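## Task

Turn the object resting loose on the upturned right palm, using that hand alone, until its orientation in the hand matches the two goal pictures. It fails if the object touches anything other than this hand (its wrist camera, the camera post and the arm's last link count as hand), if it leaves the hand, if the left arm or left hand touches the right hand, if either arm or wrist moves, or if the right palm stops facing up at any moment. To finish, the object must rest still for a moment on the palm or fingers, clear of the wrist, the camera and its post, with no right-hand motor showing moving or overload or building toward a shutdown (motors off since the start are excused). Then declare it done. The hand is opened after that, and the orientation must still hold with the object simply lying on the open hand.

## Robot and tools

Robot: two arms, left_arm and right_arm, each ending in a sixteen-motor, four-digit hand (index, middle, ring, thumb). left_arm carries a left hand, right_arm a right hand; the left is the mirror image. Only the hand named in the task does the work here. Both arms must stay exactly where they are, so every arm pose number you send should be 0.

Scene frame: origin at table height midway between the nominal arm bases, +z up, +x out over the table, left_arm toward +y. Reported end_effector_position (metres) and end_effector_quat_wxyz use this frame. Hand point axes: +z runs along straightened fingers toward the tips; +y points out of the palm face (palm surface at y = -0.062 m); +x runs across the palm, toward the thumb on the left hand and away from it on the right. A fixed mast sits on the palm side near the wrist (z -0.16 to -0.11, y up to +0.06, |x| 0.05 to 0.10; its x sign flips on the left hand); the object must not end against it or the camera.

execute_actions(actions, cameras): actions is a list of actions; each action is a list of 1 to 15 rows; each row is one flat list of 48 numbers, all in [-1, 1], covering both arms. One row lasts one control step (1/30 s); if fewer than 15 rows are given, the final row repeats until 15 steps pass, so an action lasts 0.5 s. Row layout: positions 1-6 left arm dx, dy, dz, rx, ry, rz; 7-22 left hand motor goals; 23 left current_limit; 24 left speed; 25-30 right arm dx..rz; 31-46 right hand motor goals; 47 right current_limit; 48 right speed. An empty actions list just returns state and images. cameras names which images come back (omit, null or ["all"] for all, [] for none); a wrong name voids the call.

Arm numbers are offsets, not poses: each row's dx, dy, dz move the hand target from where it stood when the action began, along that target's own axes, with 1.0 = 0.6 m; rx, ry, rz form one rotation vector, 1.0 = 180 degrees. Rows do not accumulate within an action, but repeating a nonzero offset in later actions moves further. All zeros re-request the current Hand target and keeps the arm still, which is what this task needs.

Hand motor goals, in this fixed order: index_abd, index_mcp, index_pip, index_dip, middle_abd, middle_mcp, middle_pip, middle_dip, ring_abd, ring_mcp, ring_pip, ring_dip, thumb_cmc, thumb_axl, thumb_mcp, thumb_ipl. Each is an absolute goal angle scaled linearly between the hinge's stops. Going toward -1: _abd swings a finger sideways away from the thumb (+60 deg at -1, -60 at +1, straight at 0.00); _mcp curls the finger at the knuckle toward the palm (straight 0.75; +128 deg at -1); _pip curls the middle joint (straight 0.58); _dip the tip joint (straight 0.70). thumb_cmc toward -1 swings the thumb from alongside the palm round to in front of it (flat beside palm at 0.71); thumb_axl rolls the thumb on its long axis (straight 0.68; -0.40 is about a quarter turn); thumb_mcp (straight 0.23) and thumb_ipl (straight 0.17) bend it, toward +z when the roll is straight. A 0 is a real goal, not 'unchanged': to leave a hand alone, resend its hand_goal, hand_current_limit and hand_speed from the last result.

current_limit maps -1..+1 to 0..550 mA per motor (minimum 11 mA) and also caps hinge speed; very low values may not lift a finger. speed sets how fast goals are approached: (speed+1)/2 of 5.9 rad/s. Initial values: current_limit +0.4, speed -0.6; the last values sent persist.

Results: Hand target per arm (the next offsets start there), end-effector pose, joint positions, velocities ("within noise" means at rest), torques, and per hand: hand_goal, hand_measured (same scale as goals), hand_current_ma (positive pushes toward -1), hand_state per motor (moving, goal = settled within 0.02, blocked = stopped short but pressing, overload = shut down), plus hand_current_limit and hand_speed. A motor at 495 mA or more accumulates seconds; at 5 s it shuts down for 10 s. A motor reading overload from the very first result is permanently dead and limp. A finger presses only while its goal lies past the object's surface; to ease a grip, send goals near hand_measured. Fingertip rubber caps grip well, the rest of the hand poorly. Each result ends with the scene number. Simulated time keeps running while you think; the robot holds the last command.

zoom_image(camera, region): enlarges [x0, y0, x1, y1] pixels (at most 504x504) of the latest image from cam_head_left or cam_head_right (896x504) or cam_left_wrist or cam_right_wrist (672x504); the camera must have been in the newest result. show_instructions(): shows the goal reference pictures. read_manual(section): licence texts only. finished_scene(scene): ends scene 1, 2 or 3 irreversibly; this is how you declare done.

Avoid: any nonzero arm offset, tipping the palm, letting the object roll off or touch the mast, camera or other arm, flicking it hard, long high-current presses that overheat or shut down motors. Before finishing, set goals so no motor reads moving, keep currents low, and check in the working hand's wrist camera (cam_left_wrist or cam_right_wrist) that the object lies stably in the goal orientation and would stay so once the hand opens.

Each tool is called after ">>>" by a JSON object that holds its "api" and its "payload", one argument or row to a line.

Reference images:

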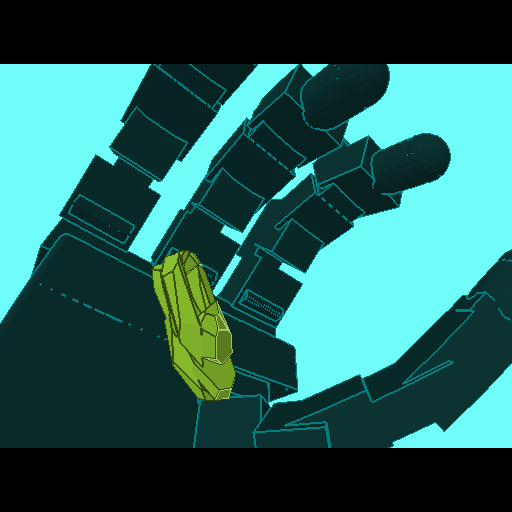

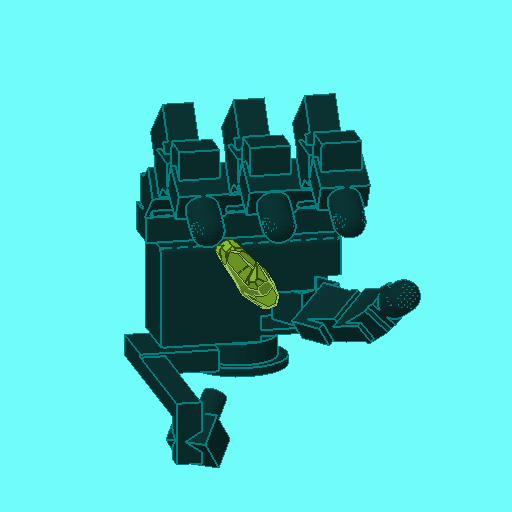

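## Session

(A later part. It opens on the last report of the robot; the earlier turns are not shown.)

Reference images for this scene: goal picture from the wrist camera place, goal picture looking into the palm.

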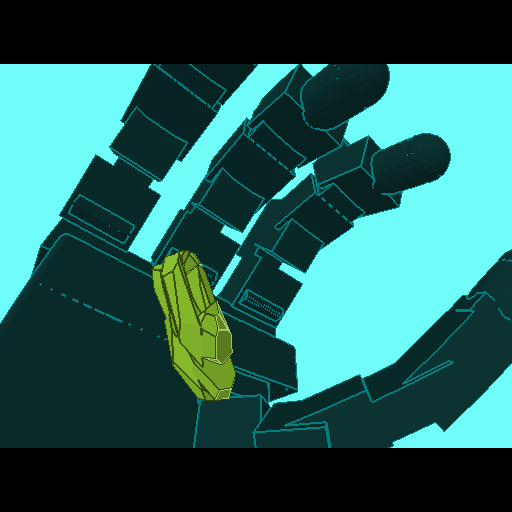

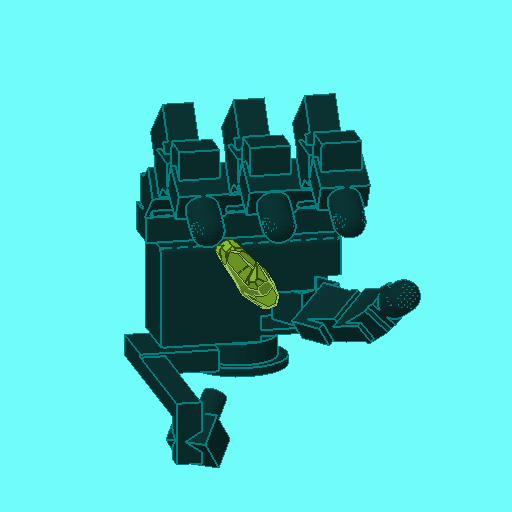

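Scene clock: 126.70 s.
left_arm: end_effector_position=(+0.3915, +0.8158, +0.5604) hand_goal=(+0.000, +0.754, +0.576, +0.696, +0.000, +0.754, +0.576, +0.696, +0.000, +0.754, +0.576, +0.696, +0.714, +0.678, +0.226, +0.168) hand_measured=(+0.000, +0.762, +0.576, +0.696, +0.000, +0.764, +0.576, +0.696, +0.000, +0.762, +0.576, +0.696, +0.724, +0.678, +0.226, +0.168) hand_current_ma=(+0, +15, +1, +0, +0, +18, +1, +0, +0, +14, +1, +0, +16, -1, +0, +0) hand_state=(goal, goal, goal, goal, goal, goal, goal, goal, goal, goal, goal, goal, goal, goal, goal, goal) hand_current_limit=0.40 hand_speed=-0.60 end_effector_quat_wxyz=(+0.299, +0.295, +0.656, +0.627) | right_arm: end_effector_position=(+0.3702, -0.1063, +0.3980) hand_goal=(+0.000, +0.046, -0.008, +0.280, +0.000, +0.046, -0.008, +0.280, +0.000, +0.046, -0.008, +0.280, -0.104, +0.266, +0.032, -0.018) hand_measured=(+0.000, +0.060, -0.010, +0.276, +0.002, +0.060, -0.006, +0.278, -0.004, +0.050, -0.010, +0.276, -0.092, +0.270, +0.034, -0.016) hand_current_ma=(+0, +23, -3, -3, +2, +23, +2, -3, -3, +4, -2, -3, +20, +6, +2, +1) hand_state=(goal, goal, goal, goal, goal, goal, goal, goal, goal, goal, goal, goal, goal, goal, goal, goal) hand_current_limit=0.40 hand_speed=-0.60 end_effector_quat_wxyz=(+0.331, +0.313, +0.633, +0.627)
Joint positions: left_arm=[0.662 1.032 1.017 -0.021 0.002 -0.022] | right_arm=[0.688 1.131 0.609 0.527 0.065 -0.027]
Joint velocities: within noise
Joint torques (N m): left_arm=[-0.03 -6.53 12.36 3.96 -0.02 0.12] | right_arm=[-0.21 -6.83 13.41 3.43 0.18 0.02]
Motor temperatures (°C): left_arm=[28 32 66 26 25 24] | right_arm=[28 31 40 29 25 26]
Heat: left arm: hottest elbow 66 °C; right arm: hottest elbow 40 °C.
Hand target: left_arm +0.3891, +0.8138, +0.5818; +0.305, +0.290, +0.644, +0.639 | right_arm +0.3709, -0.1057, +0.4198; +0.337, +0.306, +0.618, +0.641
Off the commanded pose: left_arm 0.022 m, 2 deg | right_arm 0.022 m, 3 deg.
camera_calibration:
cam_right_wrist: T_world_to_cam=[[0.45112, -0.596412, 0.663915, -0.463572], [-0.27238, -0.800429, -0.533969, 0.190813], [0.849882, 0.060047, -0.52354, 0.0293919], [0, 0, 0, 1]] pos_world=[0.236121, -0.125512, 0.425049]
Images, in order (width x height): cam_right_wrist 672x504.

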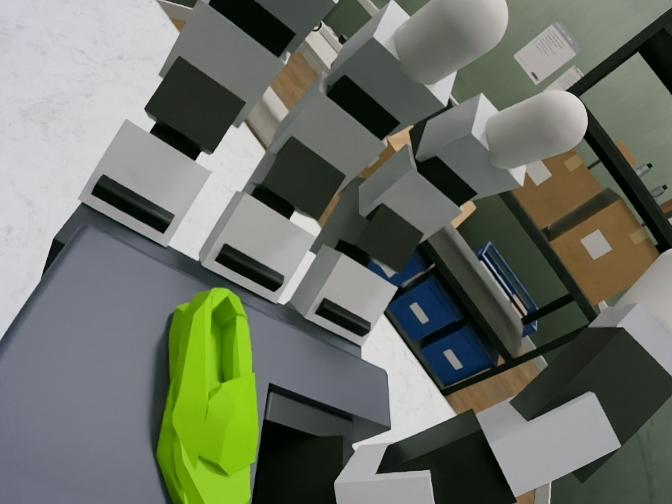

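>>> {"api": "execute_actions", "payload": {
  "actions": [
    [[0,0,0,0,0,0,0,0.754,0.576,0.696,0,0.754,0.576,0.696,0,0.754,0.576,0.696,0.714,0.678,0.226,0.168,0.4,-0.6,0,0,0,0,0,0,0,0.25,0.1,0.28,-0.5,0.1,-0.5,-0.2,0,0.046,-0.008,0.28,-0.104,0.266,0.032,-0.018,0.4,-0.6]],
    [[0,0,0,0,0,0,0,0.754,0.576,0.696,0,0.754,0.576,0.696,0,0.754,0.576,0.696,0.714,0.678,0.226,0.168,0.4,-0.6,0,0,0,0,0,0,0,0.25,0.1,0.28,-0.6,-0.15,-0.67,-0.2,0,0.046,-0.008,0.28,-0.104,0.266,0.032,-0.018,0.4,-0.6]],
    [[0,0,0,0,0,0,0,0.754,0.576,0.696,0,0.754,0.576,0.696,0,0.754,0.576,0.696,0.714,0.678,0.226,0.168,0.4,-0.6,0,0,0,0,0,0,0,0.25,0.1,0.28,-0.6,-0.35,-0.68,-0.26,0,0.046,-0.008,0.28,-0.104,0.266,0.032,-0.018,0.4,-0.6]]
  ],
  "cameras": ["cam_right_wrist"]
}}

Scene clock: 151.73 s.
left_arm: end_effector_position=(+0.3915, +0.8158, +0.5604) hand_goal=(+0.000, +0.754, +0.576, +0.696, +0.000, +0.754, +0.576, +0.696, +0.000, +0.754, +0.576, +0.696, +0.714, +0.678, +0.226, +0.168) hand_measured=(+0.000, +0.762, +0.576, +0.696, +0.000, +0.764, +0.576, +0.696, +0.000, +0.762, +0.576, +0.696, +0.724, +0.678, +0.226, +0.168) hand_current_ma=(+0, +15, +1, +0, +0, +18, +1, +0, +0, +14, +1, +0, +16, -1, +0, +0) hand_state=(goal, goal, goal, goal, goal, goal, goal, goal, goal, goal, goal, goal, goal, goal, goal, goal) hand_current_limit=0.40 hand_speed=-0.60 end_effector_quat_wxyz=(+0.299, +0.295, +0.656, +0.627) | right_arm: end_effector_position=(+0.3702, -0.1063, +0.3980) hand_goal=(+0.000, +0.250, +0.100, +0.280, -0.600, -0.350, -0.680, -0.260, +0.000, +0.046, -0.008, +0.280, -0.104, +0.266, +0.032, -0.018) hand_measured=(+0.000, +0.256, +0.098, +0.278, -0.598, -0.348, -0.680, -0.258, -0.004, +0.050, -0.010, +0.278, -0.092, +0.270, +0.034, -0.016) hand_current_ma=(+0, +7, -1, -2, +1, +2, +0, +2, -3, +3, -2, -3, +20, +6, +2, +1) hand_state=(goal, goal, goal, goal, goal, goal, goal, goal, goal, goal, goal, goal, goal, goal, goal, goal) hand_current_limit=0.40 hand_speed=-0.60 end_effector_quat_wxyz=(+0.331, +0.313, +0.633, +0.627)
Joint positions: left_arm=[0.662 1.032 1.017 -0.021 0.002 -0.022] | right_arm=[0.688 1.131 0.609 0.527 0.065 -0.027]
Joint velocities: within noise
Joint torques (N m): left_arm=[0.03 -6.53 12.33 3.96 -0.02 0.12] | right_arm=[-0.21 -6.77 13.38 3.37 0.18 0.03]
Motor temperatures (°C): left_arm=[28 32 68 26 25 24] | right_arm=[28 31 41 29 25 26]
Heat: left arm: hottest elbow 68 °C; right arm: hottest elbow 41 °C.
Hand target: left_arm +0.3891, +0.8138, +0.5818; +0.305, +0.290, +0.644, +0.639 | right_arm +0.3709, -0.1057, +0.4198; +0.337, +0.306, +0.618, +0.641
Off the commanded pose: left_arm 0.022 m, 2 deg | right_arm 0.022 m, 3 deg.
camera_calibration:
cam_right_wrist: T_world_to_cam=[[0.45112, -0.596412, 0.663915, -0.463572], [-0.27238, -0.800429, -0.533969, 0.190813], [0.849882, 0.060047, -0.52354, 0.0293919], [0, 0, 0, 1]] pos_world=[0.236121, -0.125512, 0.425049]
Images, in order (width x height): cam_right_wrist 672x504.

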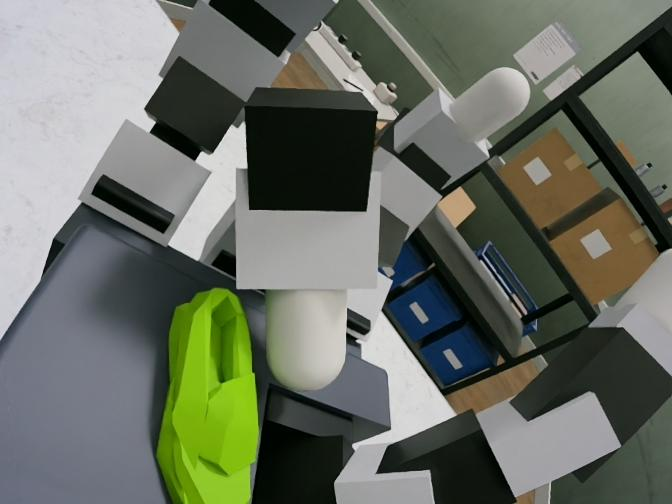

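>>> {"api": "execute_actions", "payload": {
  "actions": [
    [[0,0,0,0,0,0,0,0.754,0.576,0.696,0,0.754,0.576,0.696,0,0.754,0.576,0.696,0.714,0.678,0.226,0.168,0.4,-0.6,0,0,0,0,0,0,0,0.25,0.1,0.28,-0.4,-0.28,-0.82,-0.3,0,0.046,-0.008,0.28,-0.104,0.266,0.032,-0.018,0.4,-0.6]],
    [[0,0,0,0,0,0,0,0.754,0.576,0.696,0,0.754,0.576,0.696,0,0.754,0.576,0.696,0.714,0.678,0.226,0.168,0.4,-0.6,0,0,0,0,0,0,0,0.25,0.1,0.28,0.1,-0.28,-0.82,-0.3,0,0.046,-0.008,0.28,-0.104,0.266,0.032,-0.018,0.4,-0.6]]
  ],
  "cameras": ["cam_right_wrist"]
}}

Scene clock: 155.77 s.
left_arm: end_effector_position=(+0.3915, +0.8158, +0.5604) hand_goal=(+0.000, +0.754, +0.576, +0.696, +0.000, +0.754, +0.576, +0.696, +0.000, +0.754, +0.576, +0.696, +0.714, +0.678, +0.226, +0.168) hand_measured=(+0.000, +0.762, +0.576, +0.696, +0.000, +0.764, +0.576, +0.696, +0.000, +0.762, +0.576, +0.696, +0.724, +0.678, +0.226, +0.168) hand_current_ma=(+0, +15, +1, +0, +0, +18, +1, +0, +0, +14, +1, +0, +16, -1, +0, +0) hand_state=(goal, goal, goal, goal, goal, goal, goal, goal, goal, goal, goal, goal, goal, goal, goal, goal) hand_current_limit=0.40 hand_speed=-0.60 end_effector_quat_wxyz=(+0.299, +0.295, +0.656, +0.627) | right_arm: end_effector_position=(+0.3702, -0.1063, +0.3980) hand_goal=(+0.000, +0.250, +0.100, +0.280, +0.100, -0.280, -0.820, -0.300, +0.000, +0.046, -0.008, +0.280, -0.104, +0.266, +0.032, -0.018) hand_measured=(+0.000, +0.256, +0.098, +0.278, +0.072, -0.260, -0.796, -0.292, -0.004, +0.050, -0.010, +0.278, -0.092, +0.270, +0.034, -0.016) hand_current_ma=(+0, +7, -1, -2, -50, +42, +48, +10, -3, +3, -2, -3, +20, +6, +2, +1) hand_state=(goal, goal, goal, goal, blocked, blocked, blocked, goal, goal, goal, goal, goal, goal, goal, goal, goal) hand_current_limit=0.40 hand_speed=-0.60 end_effector_quat_wxyz=(+0.331, +0.313, +0.633, +0.627)
Joint positions: left_arm=[0.662 1.032 1.017 -0.021 0.002 -0.022] | right_arm=[0.688 1.131 0.609 0.527 0.065 -0.027]
Joint velocities: within noise
Joint torques (N m): left_arm=[0.03 -6.53 12.34 3.95 -0.02 0.11] | right_arm=[-0.21 -6.83 13.39 3.43 0.18 0.02]
Motor temperatures (°C): left_arm=[28 32 68 26 25 24] | right_arm=[28 31 41 29 25 26]
Heat: left arm: hottest elbow 68 °C; right arm: hottest elbow 41 °C.
Hand target: left_arm +0.3891, +0.8138, +0.5818; +0.305, +0.290, +0.644, +0.639 | right_arm +0.3709, -0.1057, +0.4198; +0.337, +0.306, +0.618, +0.641
Off the commanded pose: left_arm 0.022 m, 2 deg | right_arm 0.022 m, 3 deg.
camera_calibration:
cam_right_wrist: T_world_to_cam=[[0.45112, -0.596412, 0.663915, -0.463572], [-0.27238, -0.800429, -0.533969, 0.190813], [0.849882, 0.060047, -0.52354, 0.0293919], [0, 0, 0, 1]] pos_world=[0.236121, -0.125512, 0.425049]
Images, in order (width x height): cam_right_wrist 672x504.

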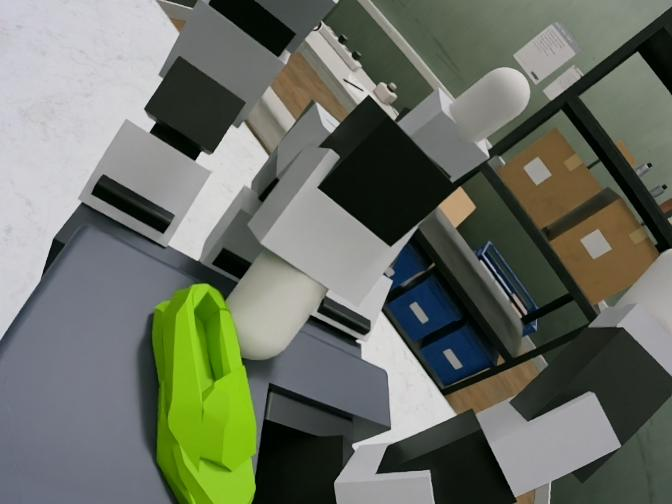

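>>> {"api": "execute_actions", "payload": {
  "actions": [
    [[0,0,0,0,0,0,0,0.754,0.576,0.696,0,0.754,0.576,0.696,0,0.754,0.576,0.696,0.714,0.678,0.226,0.168,0.4,-0.6,0,0,0,0,0,0,0,0.25,0.1,0.28,0.45,-0.28,-0.84,-0.32,0,0.046,-0.008,0.28,-0.104,0.266,0.032,-0.018,0.4,-0.6]]
  ],
  "cameras": ["cam_right_wrist"]
}}

Scene clock: 158.27 s.
left_arm: end_effector_position=(+0.3915, +0.8158, +0.5604) hand_goal=(+0.000, +0.754, +0.576, +0.696, +0.000, +0.754, +0.576, +0.696, +0.000, +0.754, +0.576, +0.696, +0.714, +0.678, +0.226, +0.168) hand_measured=(+0.000, +0.762, +0.576, +0.696, +0.000, +0.764, +0.576, +0.696, +0.000, +0.762, +0.576, +0.696, +0.724, +0.678, +0.226, +0.168) hand_current_ma=(+0, +15, +1, +0, +0, +18, +1, +0, +0, +14, +1, +0, +16, -1, +0, +0) hand_state=(goal, goal, goal, goal, goal, goal, goal, goal, goal, goal, goal, goal, goal, goal, goal, goal) hand_current_limit=0.40 hand_speed=-0.60 end_effector_quat_wxyz=(+0.299, +0.295, +0.656, +0.627) | right_arm: end_effector_position=(+0.3702, -0.1063, +0.3980) hand_goal=(+0.000, +0.250, +0.100, +0.280, +0.450, -0.280, -0.840, -0.320, +0.000, +0.046, -0.008, +0.280, -0.104, +0.266, +0.032, -0.018) hand_measured=(+0.000, +0.256, +0.098, +0.278, +0.442, -0.266, -0.820, -0.310, -0.004, +0.050, -0.010, +0.278, -0.092, +0.270, +0.034, -0.016) hand_current_ma=(+0, +7, -1, -2, -8, +25, +39, +16, -3, +3, -2, -3, +20, +6, +2, +1) hand_state=(goal, goal, goal, goal, goal, goal, blocked, goal, goal, goal, goal, goal, goal, goal, goal, goal) hand_current_limit=0.40 hand_speed=-0.60 end_effector_quat_wxyz=(+0.331, +0.313, +0.633, +0.627)
Joint positions: left_arm=[0.662 1.032 1.017 -0.021 0.002 -0.022] | right_arm=[0.688 1.131 0.609 0.527 0.065 -0.027]
Joint velocities: within noise
Joint torques (N m): left_arm=[0.03 -6.53 12.33 3.95 -0.01 0.13] | right_arm=[-0.26 -6.89 13.39 3.41 0.19 0.01]
Motor temperatures (°C): left_arm=[28 32 68 26 25 24] | right_arm=[28 31 41 29 25 26]
Heat: left arm: hottest elbow 68 °C; right arm: hottest elbow 41 °C.
Hand target: left_arm +0.3891, +0.8138, +0.5818; +0.305, +0.290, +0.644, +0.639 | right_arm +0.3709, -0.1057, +0.4198; +0.337, +0.306, +0.618, +0.641
Off the commanded pose: left_arm 0.022 m, 2 deg | right_arm 0.022 m, 3 deg.
camera_calibration:
cam_right_wrist: T_world_to_cam=[[0.45112, -0.596412, 0.663915, -0.463572], [-0.27238, -0.800429, -0.533969, 0.190813], [0.849882, 0.060047, -0.52354, 0.0293919], [0, 0, 0, 1]] pos_world=[0.236121, -0.125512, 0.425049]
Images, in order (width x height): cam_right_wrist 672x504.

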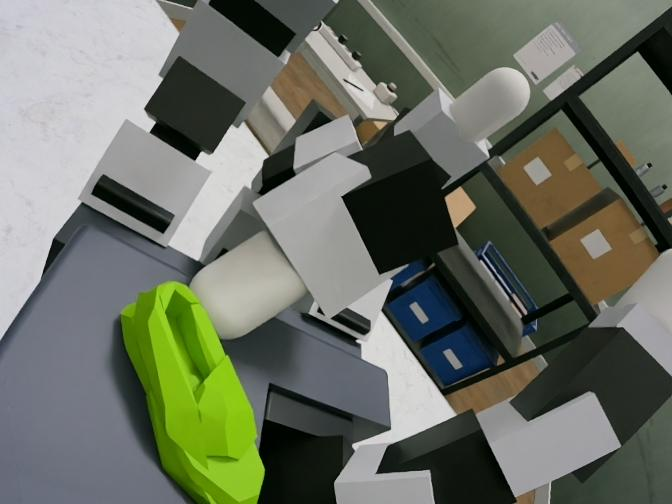

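>>> {"api": "execute_actions", "payload": {
  "actions": [
    [[0,0,0,0,0,0,0,0.754,0.576,0.696,0,0.754,0.576,0.696,0,0.754,0.576,0.696,0.714,0.678,0.226,0.168,0.4,-0.6,0,0,0,0,0,0,0,0.046,-0.008,0.28,-0.3,-0.2,-0.8,-0.3,0,0.046,-0.008,0.28,-0.104,0.266,0.032,-0.018,0.4,-0.6]],
    [[0,0,0,0,0,0,0,0.754,0.576,0.696,0,0.754,0.576,0.696,0,0.754,0.576,0.696,0.714,0.678,0.226,0.168,0.4,-0.6,0,0,0,0,0,0,0,0.046,-0.008,0.28,-0.3,0.046,-0.4,0.0,0,0.046,-0.008,0.28,-0.104,0.266,0.032,-0.018,0.4,-0.6]],
    [[0,0,0,0,0,0,0,0.754,0.576,0.696,0,0.754,0.576,0.696,0,0.754,0.576,0.696,0.714,0.678,0.226,0.168,0.4,-0.6,0,0,0,0,0,0,0,0.046,-0.008,0.28,0,0.046,-0.008,0.28,0,0.046,-0.008,0.28,-0.104,0.266,0.032,-0.018,0.4,-0.6]]
  ],
  "cameras": ["cam_right_wrist","cam_head_left","cam_head_right"]
}}

>>> {"api": "zoom_image", "payload": {
  "camera": "cam_right_wrist",
  "region": [70, 230, 342, 504]
}}

>>> {"api": "zoom_image", "payload": {
  "camera": "cam_head_right",
  "region": [400, 180, 600, 330]
}}

Scene clock: 168.40 s.
left_arm: end_effector_position=(+0.3915, +0.8158, +0.5604) hand_goal=(+0.000, +0.754, +0.576, +0.696, +0.000, +0.754, +0.576, +0.696, +0.000, +0.754, +0.576, +0.696, +0.714, +0.678, +0.226, +0.168) hand_measured=(+0.000, +0.762, +0.576, +0.696, +0.000, +0.764, +0.576, +0.696, +0.000, +0.762, +0.576, +0.696, +0.724, +0.678, +0.226, +0.168) hand_current_ma=(+0, +15, +1, +0, +0, +18, +1, +0, +0, +14, +1, +0, +16, -1, +0, +0) hand_state=(goal, goal, goal, goal, goal, goal, goal, goal, goal, goal, goal, goal, goal, goal, goal, goal) hand_current_limit=0.40 hand_speed=-0.60 end_effector_quat_wxyz=(+0.299, +0.295, +0.656, +0.627) | right_arm: end_effector_position=(+0.3702, -0.1063, +0.3980) hand_goal=(+0.000, +0.046, -0.008, +0.280, +0.000, +0.046, -0.008, +0.280, +0.000, +0.046, -0.008, +0.280, -0.104, +0.266, +0.032, -0.018) hand_measured=(+0.000, +0.060, -0.006, +0.278, -0.002, +0.050, -0.010, +0.278, -0.004, +0.050, -0.010, +0.278, -0.092, +0.270, +0.034, -0.016) hand_current_ma=(+0, +23, +2, -2, -2, +4, -2, -3, -3, +3, -2, -3, +20, +6, +2, +1) hand_state=(goal, goal, goal, goal, goal, goal, goal, goal, goal, goal, goal, goal, goal, goal, goal, goal) hand_current_limit=0.40 hand_speed=-0.60 end_effector_quat_wxyz=(+0.331, +0.313, +0.633, +0.627)
Joint positions: left_arm=[0.662 1.032 1.017 -0.021 0.002 -0.022] | right_arm=[0.688 1.131 0.609 0.527 0.065 -0.027]
Joint velocities: within noise
Joint torques (N m): left_arm=[0.03 -6.53 12.33 3.92 -0.01 0.12] | right_arm=[-0.21 -6.83 13.44 3.43 0.18 0.02]
Motor temperatures (°C): left_arm=[28 32 68 26 25 24] | right_arm=[28 31 41 29 25 26]
Heat: left arm: hottest elbow 68 °C; right arm: hottest elbow 41 °C.
Hand target: left_arm +0.3891, +0.8138, +0.5818; +0.305, +0.290, +0.644, +0.639 | right_arm +0.3709, -0.1057, +0.4198; +0.337, +0.306, +0.618, +0.641
Off the commanded pose: left_arm 0.022 m, 2 deg | right_arm 0.022 m, 3 deg.
camera_calibration:
cam_right_wrist: T_world_to_cam=[[0.45112, -0.596412, 0.663915, -0.463572], [-0.27238, -0.800429, -0.533969, 0.190813], [0.849882, 0.060047, -0.52354, 0.0293919], [0, 0, 0, 1]] pos_world=[0.236121, -0.125512, 0.425049]
Images, in order (width x height): cam_head_left 896x504, cam_head_right 896x504, cam_right_wrist 672x504.

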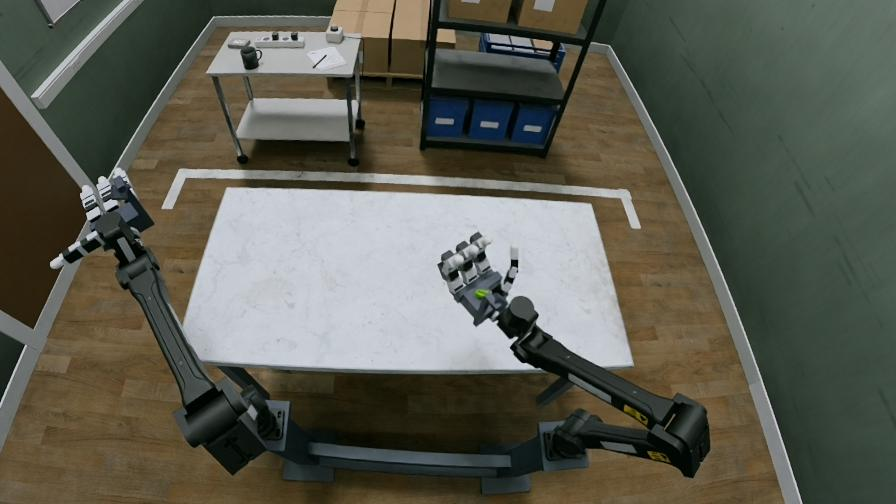

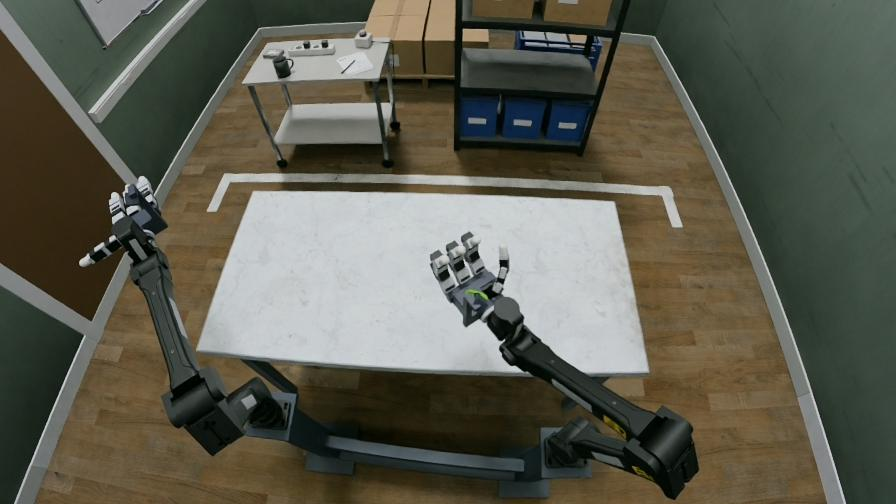

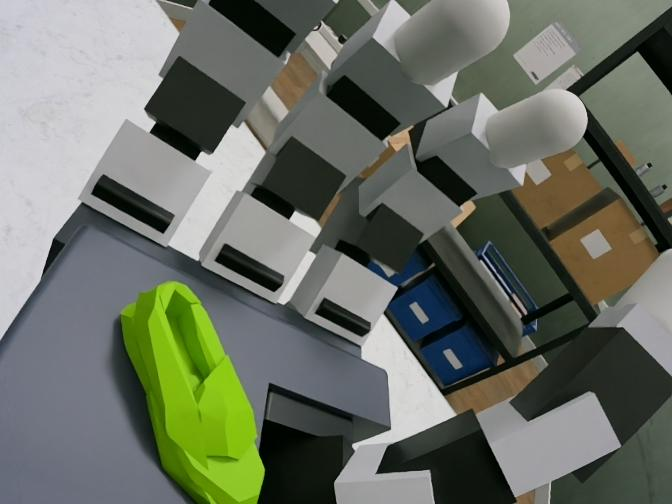

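Scaled by 1.839 from the camera's 672x504 image, which has a finer 960x720 frame.

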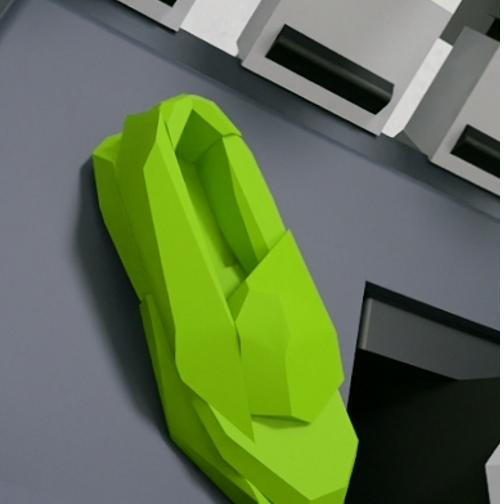

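Scaled by 2.520 from the camera's 896x504 image, which has a finer 1280x720 frame.

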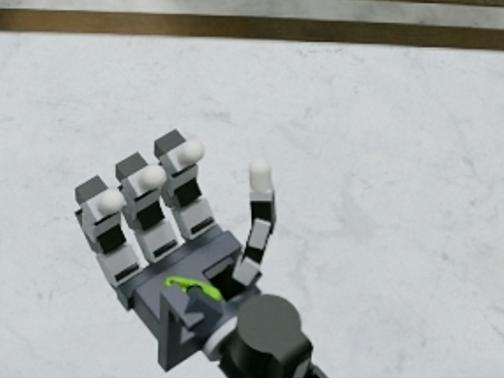

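>>> {"api": "execute_actions", "payload": {
  "actions": [
    [[0,0,0,0,0,0,0,0.754,0.576,0.696,0,0.754,0.576,0.696,0,0.754,0.576,0.696,0.714,0.678,0.226,0.168,0.4,-0.6,0,0,0,0,0,0,0,0.046,-0.008,0.28,0,0.046,-0.008,0.28,0.9,0.1,-0.5,-0.2,-0.104,0.266,0.032,-0.018,0.4,-0.6]],
    [[0,0,0,0,0,0,0,0.754,0.576,0.696,0,0.754,0.576,0.696,0,0.754,0.576,0.696,0.714,0.678,0.226,0.168,0.4,-0.6,0,0,0,0,0,0,0,0.046,-0.008,0.28,0,0.046,-0.008,0.28,0.97,-0.15,-0.7,-0.2,-0.104,0.266,0.032,-0.018,0.4,-0.6]],
    [[0,0,0,0,0,0,0,0.754,0.576,0.696,0,0.754,0.576,0.696,0,0.754,0.576,0.696,0.714,0.678,0.226,0.168,0.4,-0.6,0,0,0,0,0,0,0,0.046,-0.008,0.28,0,0.046,-0.008,0.28,0.7,-0.28,-0.8,-0.28,-0.104,0.266,0.032,-0.018,0.4,-0.6]],
    [[0,0,0,0,0,0,0,0.754,0.576,0.696,0,0.754,0.576,0.696,0,0.754,0.576,0.696,0.714,0.678,0.226,0.168,0.4,-0.6,0,0,0,0,0,0,0,0.046,-0.008,0.28,0,0.046,-0.008,0.28,0.2,-0.32,-0.82,-0.3,-0.104,0.266,0.032,-0.018,0.4,-0.6]]
  ],
  "cameras": ["cam_right_wrist"]
}}

Scene clock: 183.87 s.
left_arm: end_effector_position=(+0.3915, +0.8158, +0.5604) hand_goal=(+0.000, +0.754, +0.576, +0.696, +0.000, +0.754, +0.576, +0.696, +0.000, +0.754, +0.576, +0.696, +0.714, +0.678, +0.226, +0.168) hand_measured=(+0.000, +0.762, +0.576, +0.696, +0.000, +0.764, +0.576, +0.696, +0.000, +0.762, +0.576, +0.696, +0.724, +0.678, +0.226, +0.168) hand_current_ma=(+0, +15, +1, +0, +0, +18, +1, +0, +0, +14, +1, +0, +16, -1, +0, +0) hand_state=(goal, goal, goal, goal, goal, goal, goal, goal, goal, goal, goal, goal, goal, goal, goal, goal) hand_current_limit=0.40 hand_speed=-0.60 end_effector_quat_wxyz=(+0.299, +0.295, +0.656, +0.627) | right_arm: end_effector_position=(+0.3702, -0.1063, +0.3980) hand_goal=(+0.000, +0.046, -0.008, +0.280, +0.000, +0.046, -0.008, +0.280, +0.200, -0.320, -0.820, -0.300, -0.104, +0.266, +0.032, -0.018) hand_measured=(+0.000, +0.060, -0.006, +0.278, +0.002, +0.050, -0.010, +0.278, +0.304, -0.288, -0.800, -0.296, -0.092, +0.270, +0.034, -0.016) hand_current_ma=(+0, +23, +2, -2, +2, +4, -2, -3, +284, +76, +38, +5, +20, +6, +2, +1) hand_state=(goal, goal, goal, goal, goal, goal, goal, goal, blocked, blocked, blocked, goal, goal, goal, goal, goal) hand_current_limit=0.40 hand_speed=-0.60 end_effector_quat_wxyz=(+0.331, +0.313, +0.633, +0.627)
Joint positions: left_arm=[0.662 1.032 1.017 -0.021 0.002 -0.022] | right_arm=[0.688 1.131 0.609 0.527 0.065 -0.027]
Joint velocities: within noise
Joint torques (N m): left_arm=[-0.03 -6.53 12.34 3.96 -0.01 0.13] | right_arm=[-0.15 -6.89 13.38 3.37 0.18 0.02]
Motor temperatures (°C): left_arm=[28 32 69 26 25 24] | right_arm=[28 31 41 29 25 26]
Heat: left arm: hottest elbow 69 °C; right arm: hottest elbow 41 °C.
Hand target: left_arm +0.3891, +0.8138, +0.5818; +0.305, +0.290, +0.644, +0.639 | right_arm +0.3709, -0.1057, +0.4198; +0.337, +0.306, +0.618, +0.641
Off the commanded pose: left_arm 0.022 m, 2 deg | right_arm 0.022 m, 3 deg.
camera_calibration:
cam_right_wrist: T_world_to_cam=[[0.45112, -0.596412, 0.663915, -0.463572], [-0.27238, -0.800429, -0.533969, 0.190813], [0.849882, 0.060047, -0.52354, 0.0293919], [0, 0, 0, 1]] pos_world=[0.236121, -0.125512, 0.425049]
Images, in order (width x height): cam_right_wrist 672x504.

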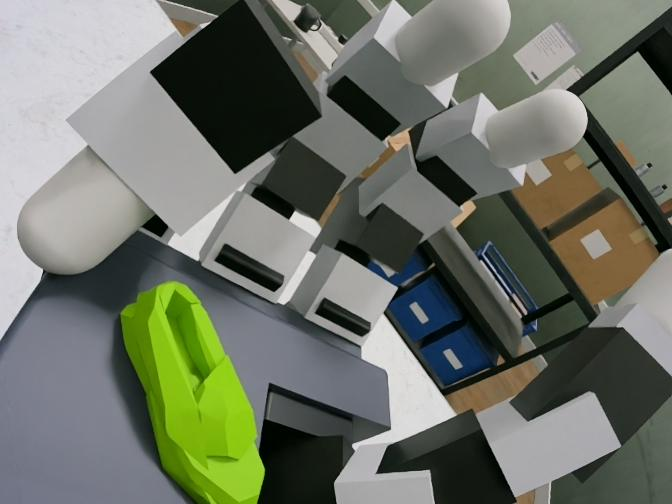

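>>> {"api": "execute_actions", "payload": {
  "actions": [
    [[0,0,0,0,0,0,0,0.754,0.576,0.696,0,0.754,0.576,0.696,0,0.754,0.576,0.696,0.714,0.678,0.226,0.168,0.4,-0.6,0,0,0,0,0,0,0,0.046,-0.008,0.28,0,0.046,-0.008,0.28,0.4,-0.15,-0.6,-0.2,-0.104,0.266,0.032,-0.018,0.4,-0.6]],
    [[0,0,0,0,0,0,0,0.754,0.576,0.696,0,0.754,0.576,0.696,0,0.754,0.576,0.696,0.714,0.678,0.226,0.168,0.4,-0.6,0,0,0,0,0,0,0,0.046,-0.008,0.28,0,0.046,-0.008,0.28,0.15,-0.3,-0.65,-0.2,-0.104,0.266,0.032,-0.018,0.4,-0.6]],
    [[0,0,0,0,0,0,0,0.754,0.576,0.696,0,0.754,0.576,0.696,0,0.754,0.576,0.696,0.714,0.678,0.226,0.168,0.4,-0.6,0,0,0,0,0,0,0,0.046,-0.008,0.28,0,0.046,-0.008,0.28,0.1,-0.36,-0.7,-0.25,-0.104,0.266,0.032,-0.018,0.4,-0.6]]
  ],
  "cameras": ["cam_right_wrist"]
}}

Scene clock: 188.30 s.
left_arm: end_effector_position=(+0.3915, +0.8158, +0.5604) hand_goal=(+0.000, +0.754, +0.576, +0.696, +0.000, +0.754, +0.576, +0.696, +0.000, +0.754, +0.576, +0.696, +0.714, +0.678, +0.226, +0.168) hand_measured=(+0.000, +0.762, +0.576, +0.696, +0.000, +0.764, +0.576, +0.696, +0.000, +0.762, +0.576, +0.696, +0.724, +0.678, +0.226, +0.168) hand_current_ma=(+0, +15, +1, +0, +0, +18, +1, +0, +0, +14, +1, +0, +16, -1, +0, +0) hand_state=(goal, goal, goal, goal, goal, goal, goal, goal, goal, goal, goal, goal, goal, goal, goal, goal) hand_current_limit=0.40 hand_speed=-0.60 end_effector_quat_wxyz=(+0.299, +0.295, +0.656, +0.627) | right_arm: end_effector_position=(+0.3702, -0.1063, +0.3980) hand_goal=(+0.000, +0.046, -0.008, +0.280, +0.000, +0.046, -0.008, +0.280, +0.100, -0.360, -0.700, -0.250, -0.104, +0.266, +0.032, -0.018) hand_measured=(+0.000, +0.060, -0.006, +0.278, +0.002, +0.050, -0.010, +0.278, +0.104, -0.358, -0.700, -0.248, -0.092, +0.270, +0.034, -0.016) hand_current_ma=(+0, +23, +2, -2, +2, +4, -2, -3, +3, +2, +0, +2, +20, +6, +2, +1) hand_state=(goal, goal, goal, goal, goal, goal, goal, goal, goal, goal, goal, goal, goal, goal, goal, goal) hand_current_limit=0.40 hand_speed=-0.60 end_effector_quat_wxyz=(+0.331, +0.313, +0.633, +0.627)
Joint positions: left_arm=[0.662 1.032 1.017 -0.021 0.002 -0.022] | right_arm=[0.688 1.131 0.609 0.527 0.065 -0.027]
Joint velocities: within noise
Joint torques (N m): left_arm=[0.03 -6.59 12.34 3.96 -0.02 0.12] | right_arm=[-0.15 -6.89 13.37 3.4 0.18 0.01]
Motor temperatures (°C): left_arm=[28 32 69 26 25 24] | right_arm=[28 31 41 29 25 26]
Heat: left arm: hottest elbow 69 °C; right arm: hottest elbow 41 °C.
Hand target: left_arm +0.3891, +0.8138, +0.5818; +0.305, +0.290, +0.644, +0.639 | right_arm +0.3709, -0.1057, +0.4198; +0.337, +0.306, +0.618, +0.641
Off the commanded pose: left_arm 0.022 m, 2 deg | right_arm 0.022 m, 3 deg.
camera_calibration:
cam_right_wrist: T_world_to_cam=[[0.45112, -0.596412, 0.663915, -0.463572], [-0.27238, -0.800429, -0.533969, 0.190813], [0.849882, 0.060047, -0.52354, 0.0293919], [0, 0, 0, 1]] pos_world=[0.236121, -0.125512, 0.425049]
Images, in order (width x height): cam_right_wrist 672x504.

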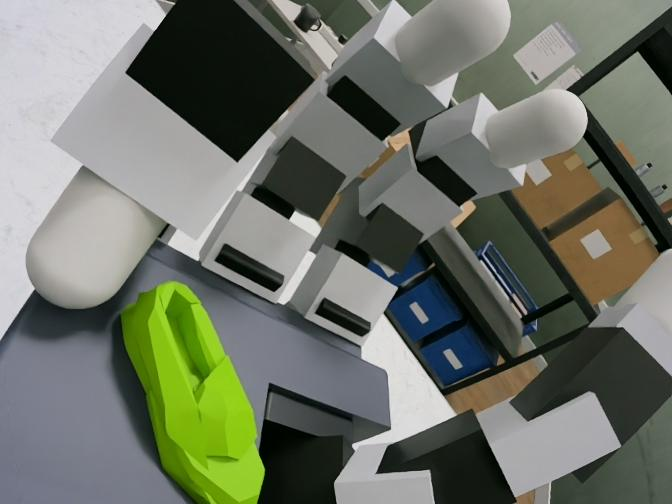

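Now sweep.

>>> {"api": "execute_actions", "payload": {
  "actions": [
    [[0,0,0,0,0,0,0,0.754,0.576,0.696,0,0.754,0.576,0.696,0,0.754,0.576,0.696,0.714,0.678,0.226,0.168,0.4,-0.6,0,0,0,0,0,0,0,0.046,-0.008,0.28,0,0.046,-0.008,0.28,-0.15,-0.39,-0.7,-0.25,-0.104,0.266,0.032,-0.018,0.4,-0.6]],
    [[0,0,0,0,0,0,0,0.754,0.576,0.696,0,0.754,0.576,0.696,0,0.754,0.576,0.696,0.714,0.678,0.226,0.168,0.4,-0.6,0,0,0,0,0,0,0,0.046,-0.008,0.28,0,0.046,-0.008,0.28,-0.35,-0.4,-0.7,-0.27,-0.104,0.266,0.032,-0.018,0.4,-0.6]]
  ],
  "cameras": ["cam_right_wrist"]
}}

Scene clock: 191.73 s.
left_arm: end_effector_position=(+0.3915, +0.8158, +0.5604) hand_goal=(+0.000, +0.754, +0.576, +0.696, +0.000, +0.754, +0.576, +0.696, +0.000, +0.754, +0.576, +0.696, +0.714, +0.678, +0.226, +0.168) hand_measured=(+0.000, +0.762, +0.576, +0.696, +0.000, +0.764, +0.576, +0.696, +0.000, +0.762, +0.576, +0.696, +0.724, +0.678, +0.226, +0.168) hand_current_ma=(+0, +15, +1, +0, +0, +18, +1, +0, +0, +14, +1, +0, +16, -1, +0, +0) hand_state=(goal, goal, goal, goal, goal, goal, goal, goal, goal, goal, goal, goal, goal, goal, goal, goal) hand_current_limit=0.40 hand_speed=-0.60 end_effector_quat_wxyz=(+0.299, +0.295, +0.656, +0.627) | right_arm: end_effector_position=(+0.3702, -0.1063, +0.3980) hand_goal=(+0.000, +0.046, -0.008, +0.280, +0.000, +0.046, -0.008, +0.280, -0.350, -0.400, -0.700, -0.270, -0.104, +0.266, +0.032, -0.018) hand_measured=(+0.000, +0.060, -0.006, +0.278, +0.002, +0.050, -0.010, +0.278, -0.346, -0.394, -0.696, -0.266, -0.092, +0.270, +0.034, -0.016) hand_current_ma=(+0, +23, +2, -2, +2, +4, -2, -3, +4, +7, +4, +5, +20, +6, +2, +1) hand_state=(goal, goal, goal, goal, goal, goal, goal, goal, goal, goal, goal, goal, goal, goal, goal, goal) hand_current_limit=0.40 hand_speed=-0.60 end_effector_quat_wxyz=(+0.331, +0.313, +0.633, +0.627)
Joint positions: left_arm=[0.662 1.032 1.017 -0.021 0.002 -0.022] | right_arm=[0.688 1.131 0.609 0.527 0.065 -0.027]
Joint velocities: within noise
Joint torques (N m): left_arm=[0.03 -6.53 12.33 3.93 -0.02 0.13] | right_arm=[-0.21 -6.83 13.37 3.38 0.19 0.03]
Motor temperatures (°C): left_arm=[28 32 70 26 25 24] | right_arm=[28 31 41 29 25 26]
Heat: left arm: hottest elbow 70 °C; right arm: hottest elbow 41 °C.
Hand target: left_arm +0.3891, +0.8138, +0.5818; +0.305, +0.290, +0.644, +0.639 | right_arm +0.3709, -0.1057, +0.4198; +0.337, +0.306, +0.618, +0.641
Off the commanded pose: left_arm 0.022 m, 2 deg | right_arm 0.022 m, 3 deg.
camera_calibration:
cam_right_wrist: T_world_to_cam=[[0.45112, -0.596412, 0.663915, -0.463572], [-0.27238, -0.800429, -0.533969, 0.190813], [0.849882, 0.060047, -0.52354, 0.0293919], [0, 0, 0, 1]] pos_world=[0.236121, -0.125512, 0.425049]
Images, in order (width x height): cam_right_wrist 672x504.

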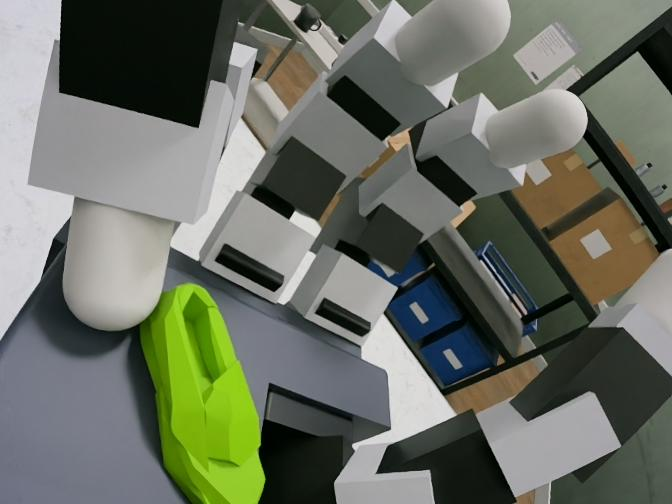

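>>> {"api": "execute_actions", "payload": {
  "actions": [
    [[0,0,0,0,0,0,0,0.754,0.576,0.696,0,0.754,0.576,0.696,0,0.754,0.576,0.696,0.714,0.678,0.226,0.168,0.4,-0.6,0,0,0,0,0,0,0,0.046,-0.008,0.28,0,0.046,-0.008,0.28,0,-0.25,-0.7,-0.25,-0.104,0.266,0.032,-0.018,0.4,-0.6]],
    [[0,0,0,0,0,0,0,0.754,0.576,0.696,0,0.754,0.576,0.696,0,0.754,0.576,0.696,0.714,0.678,0.226,0.168,0.4,-0.6,0,0,0,0,0,0,0,0.046,-0.008,0.28,0,0.046,-0.008,0.28,0,0.046,-0.008,0.28,-0.104,0.266,0.032,-0.018,0.4,-0.6]]
  ],
  "cameras": ["cam_right_wrist"]
}}

>>> {"api": "zoom_image", "payload": {
  "camera": "cam_right_wrist",
  "region": [70, 230, 342, 504]
}}

Scene clock: 196.87 s.
left_arm: end_effector_position=(+0.3915, +0.8158, +0.5604) hand_goal=(+0.000, +0.754, +0.576, +0.696, +0.000, +0.754, +0.576, +0.696, +0.000, +0.754, +0.576, +0.696, +0.714, +0.678, +0.226, +0.168) hand_measured=(+0.000, +0.762, +0.576, +0.696, +0.000, +0.764, +0.576, +0.696, +0.000, +0.762, +0.576, +0.696, +0.724, +0.678, +0.226, +0.168) hand_current_ma=(+0, +15, +1, +0, +0, +18, +1, +0, +0, +14, +1, +0, +16, -1, +0, +0) hand_state=(goal, goal, goal, goal, goal, goal, goal, goal, goal, goal, goal, goal, goal, goal, goal, goal) hand_current_limit=0.40 hand_speed=-0.60 end_effector_quat_wxyz=(+0.299, +0.295, +0.656, +0.627) | right_arm: end_effector_position=(+0.3702, -0.1063, +0.3980) hand_goal=(+0.000, +0.046, -0.008, +0.280, +0.000, +0.046, -0.008, +0.280, +0.000, +0.046, -0.008, +0.280, -0.104, +0.266, +0.032, -0.018) hand_measured=(+0.000, +0.060, -0.006, +0.278, +0.002, +0.050, -0.010, +0.278, -0.004, +0.050, -0.010, +0.276, -0.092, +0.270, +0.034, -0.016) hand_current_ma=(+0, +23, +2, -2, +2, +4, -2, -3, -3, +4, -2, -3, +20, +6, +2, +1) hand_state=(goal, goal, goal, goal, goal, goal, goal, goal, goal, goal, goal, goal, goal, goal, goal, goal) hand_current_limit=0.40 hand_speed=-0.60 end_effector_quat_wxyz=(+0.331, +0.313, +0.633, +0.627)
Joint positions: left_arm=[0.662 1.032 1.017 -0.021 0.002 -0.022] | right_arm=[0.688 1.131 0.609 0.527 0.065 -0.027]
Joint velocities: within noise
Joint torques (N m): left_arm=[0.03 -6.59 12.34 3.95 -0.02 0.12] | right_arm=[-0.21 -6.83 13.42 3.43 0.19 0.02]
Motor temperatures (°C): left_arm=[28 32 70 26 25 24] | right_arm=[28 31 41 29 25 26]
Heat: left arm: hottest elbow 70 °C; right arm: hottest elbow 41 °C.
Hand target: left_arm +0.3891, +0.8138, +0.5818; +0.305, +0.290, +0.644, +0.639 | right_arm +0.3709, -0.1057, +0.4198; +0.337, +0.306, +0.618, +0.641
Off the commanded pose: left_arm 0.022 m, 2 deg | right_arm 0.022 m, 3 deg.
camera_calibration:
cam_right_wrist: T_world_to_cam=[[0.45112, -0.596412, 0.663915, -0.463572], [-0.27238, -0.800429, -0.533969, 0.190813], [0.849882, 0.060047, -0.52354, 0.0293919], [0, 0, 0, 1]] pos_world=[0.236121, -0.125512, 0.425049]
Images, in order (width x height): cam_right_wrist 672x504.

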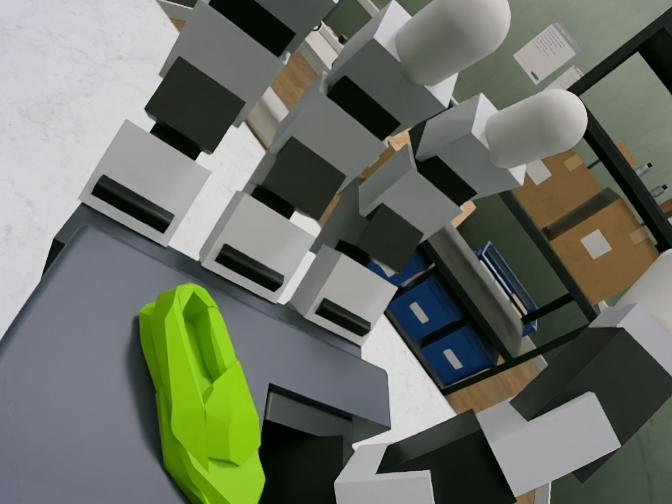

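Scaled by 1.839 from the camera's 672x504 image, which has a finer 960x720 frame.

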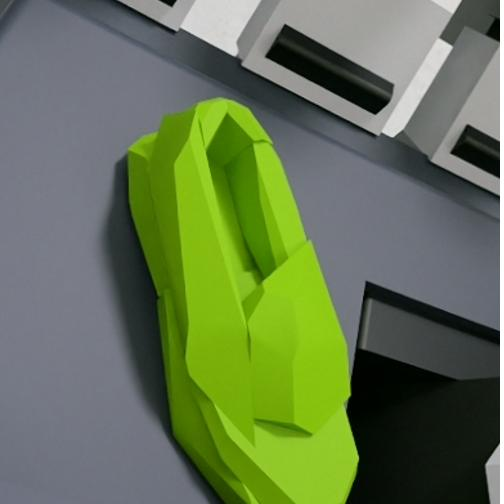

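>>> {"api": "finished_scene", "payload": {
  "scene": 3
}}

The scene is finished: the task was done.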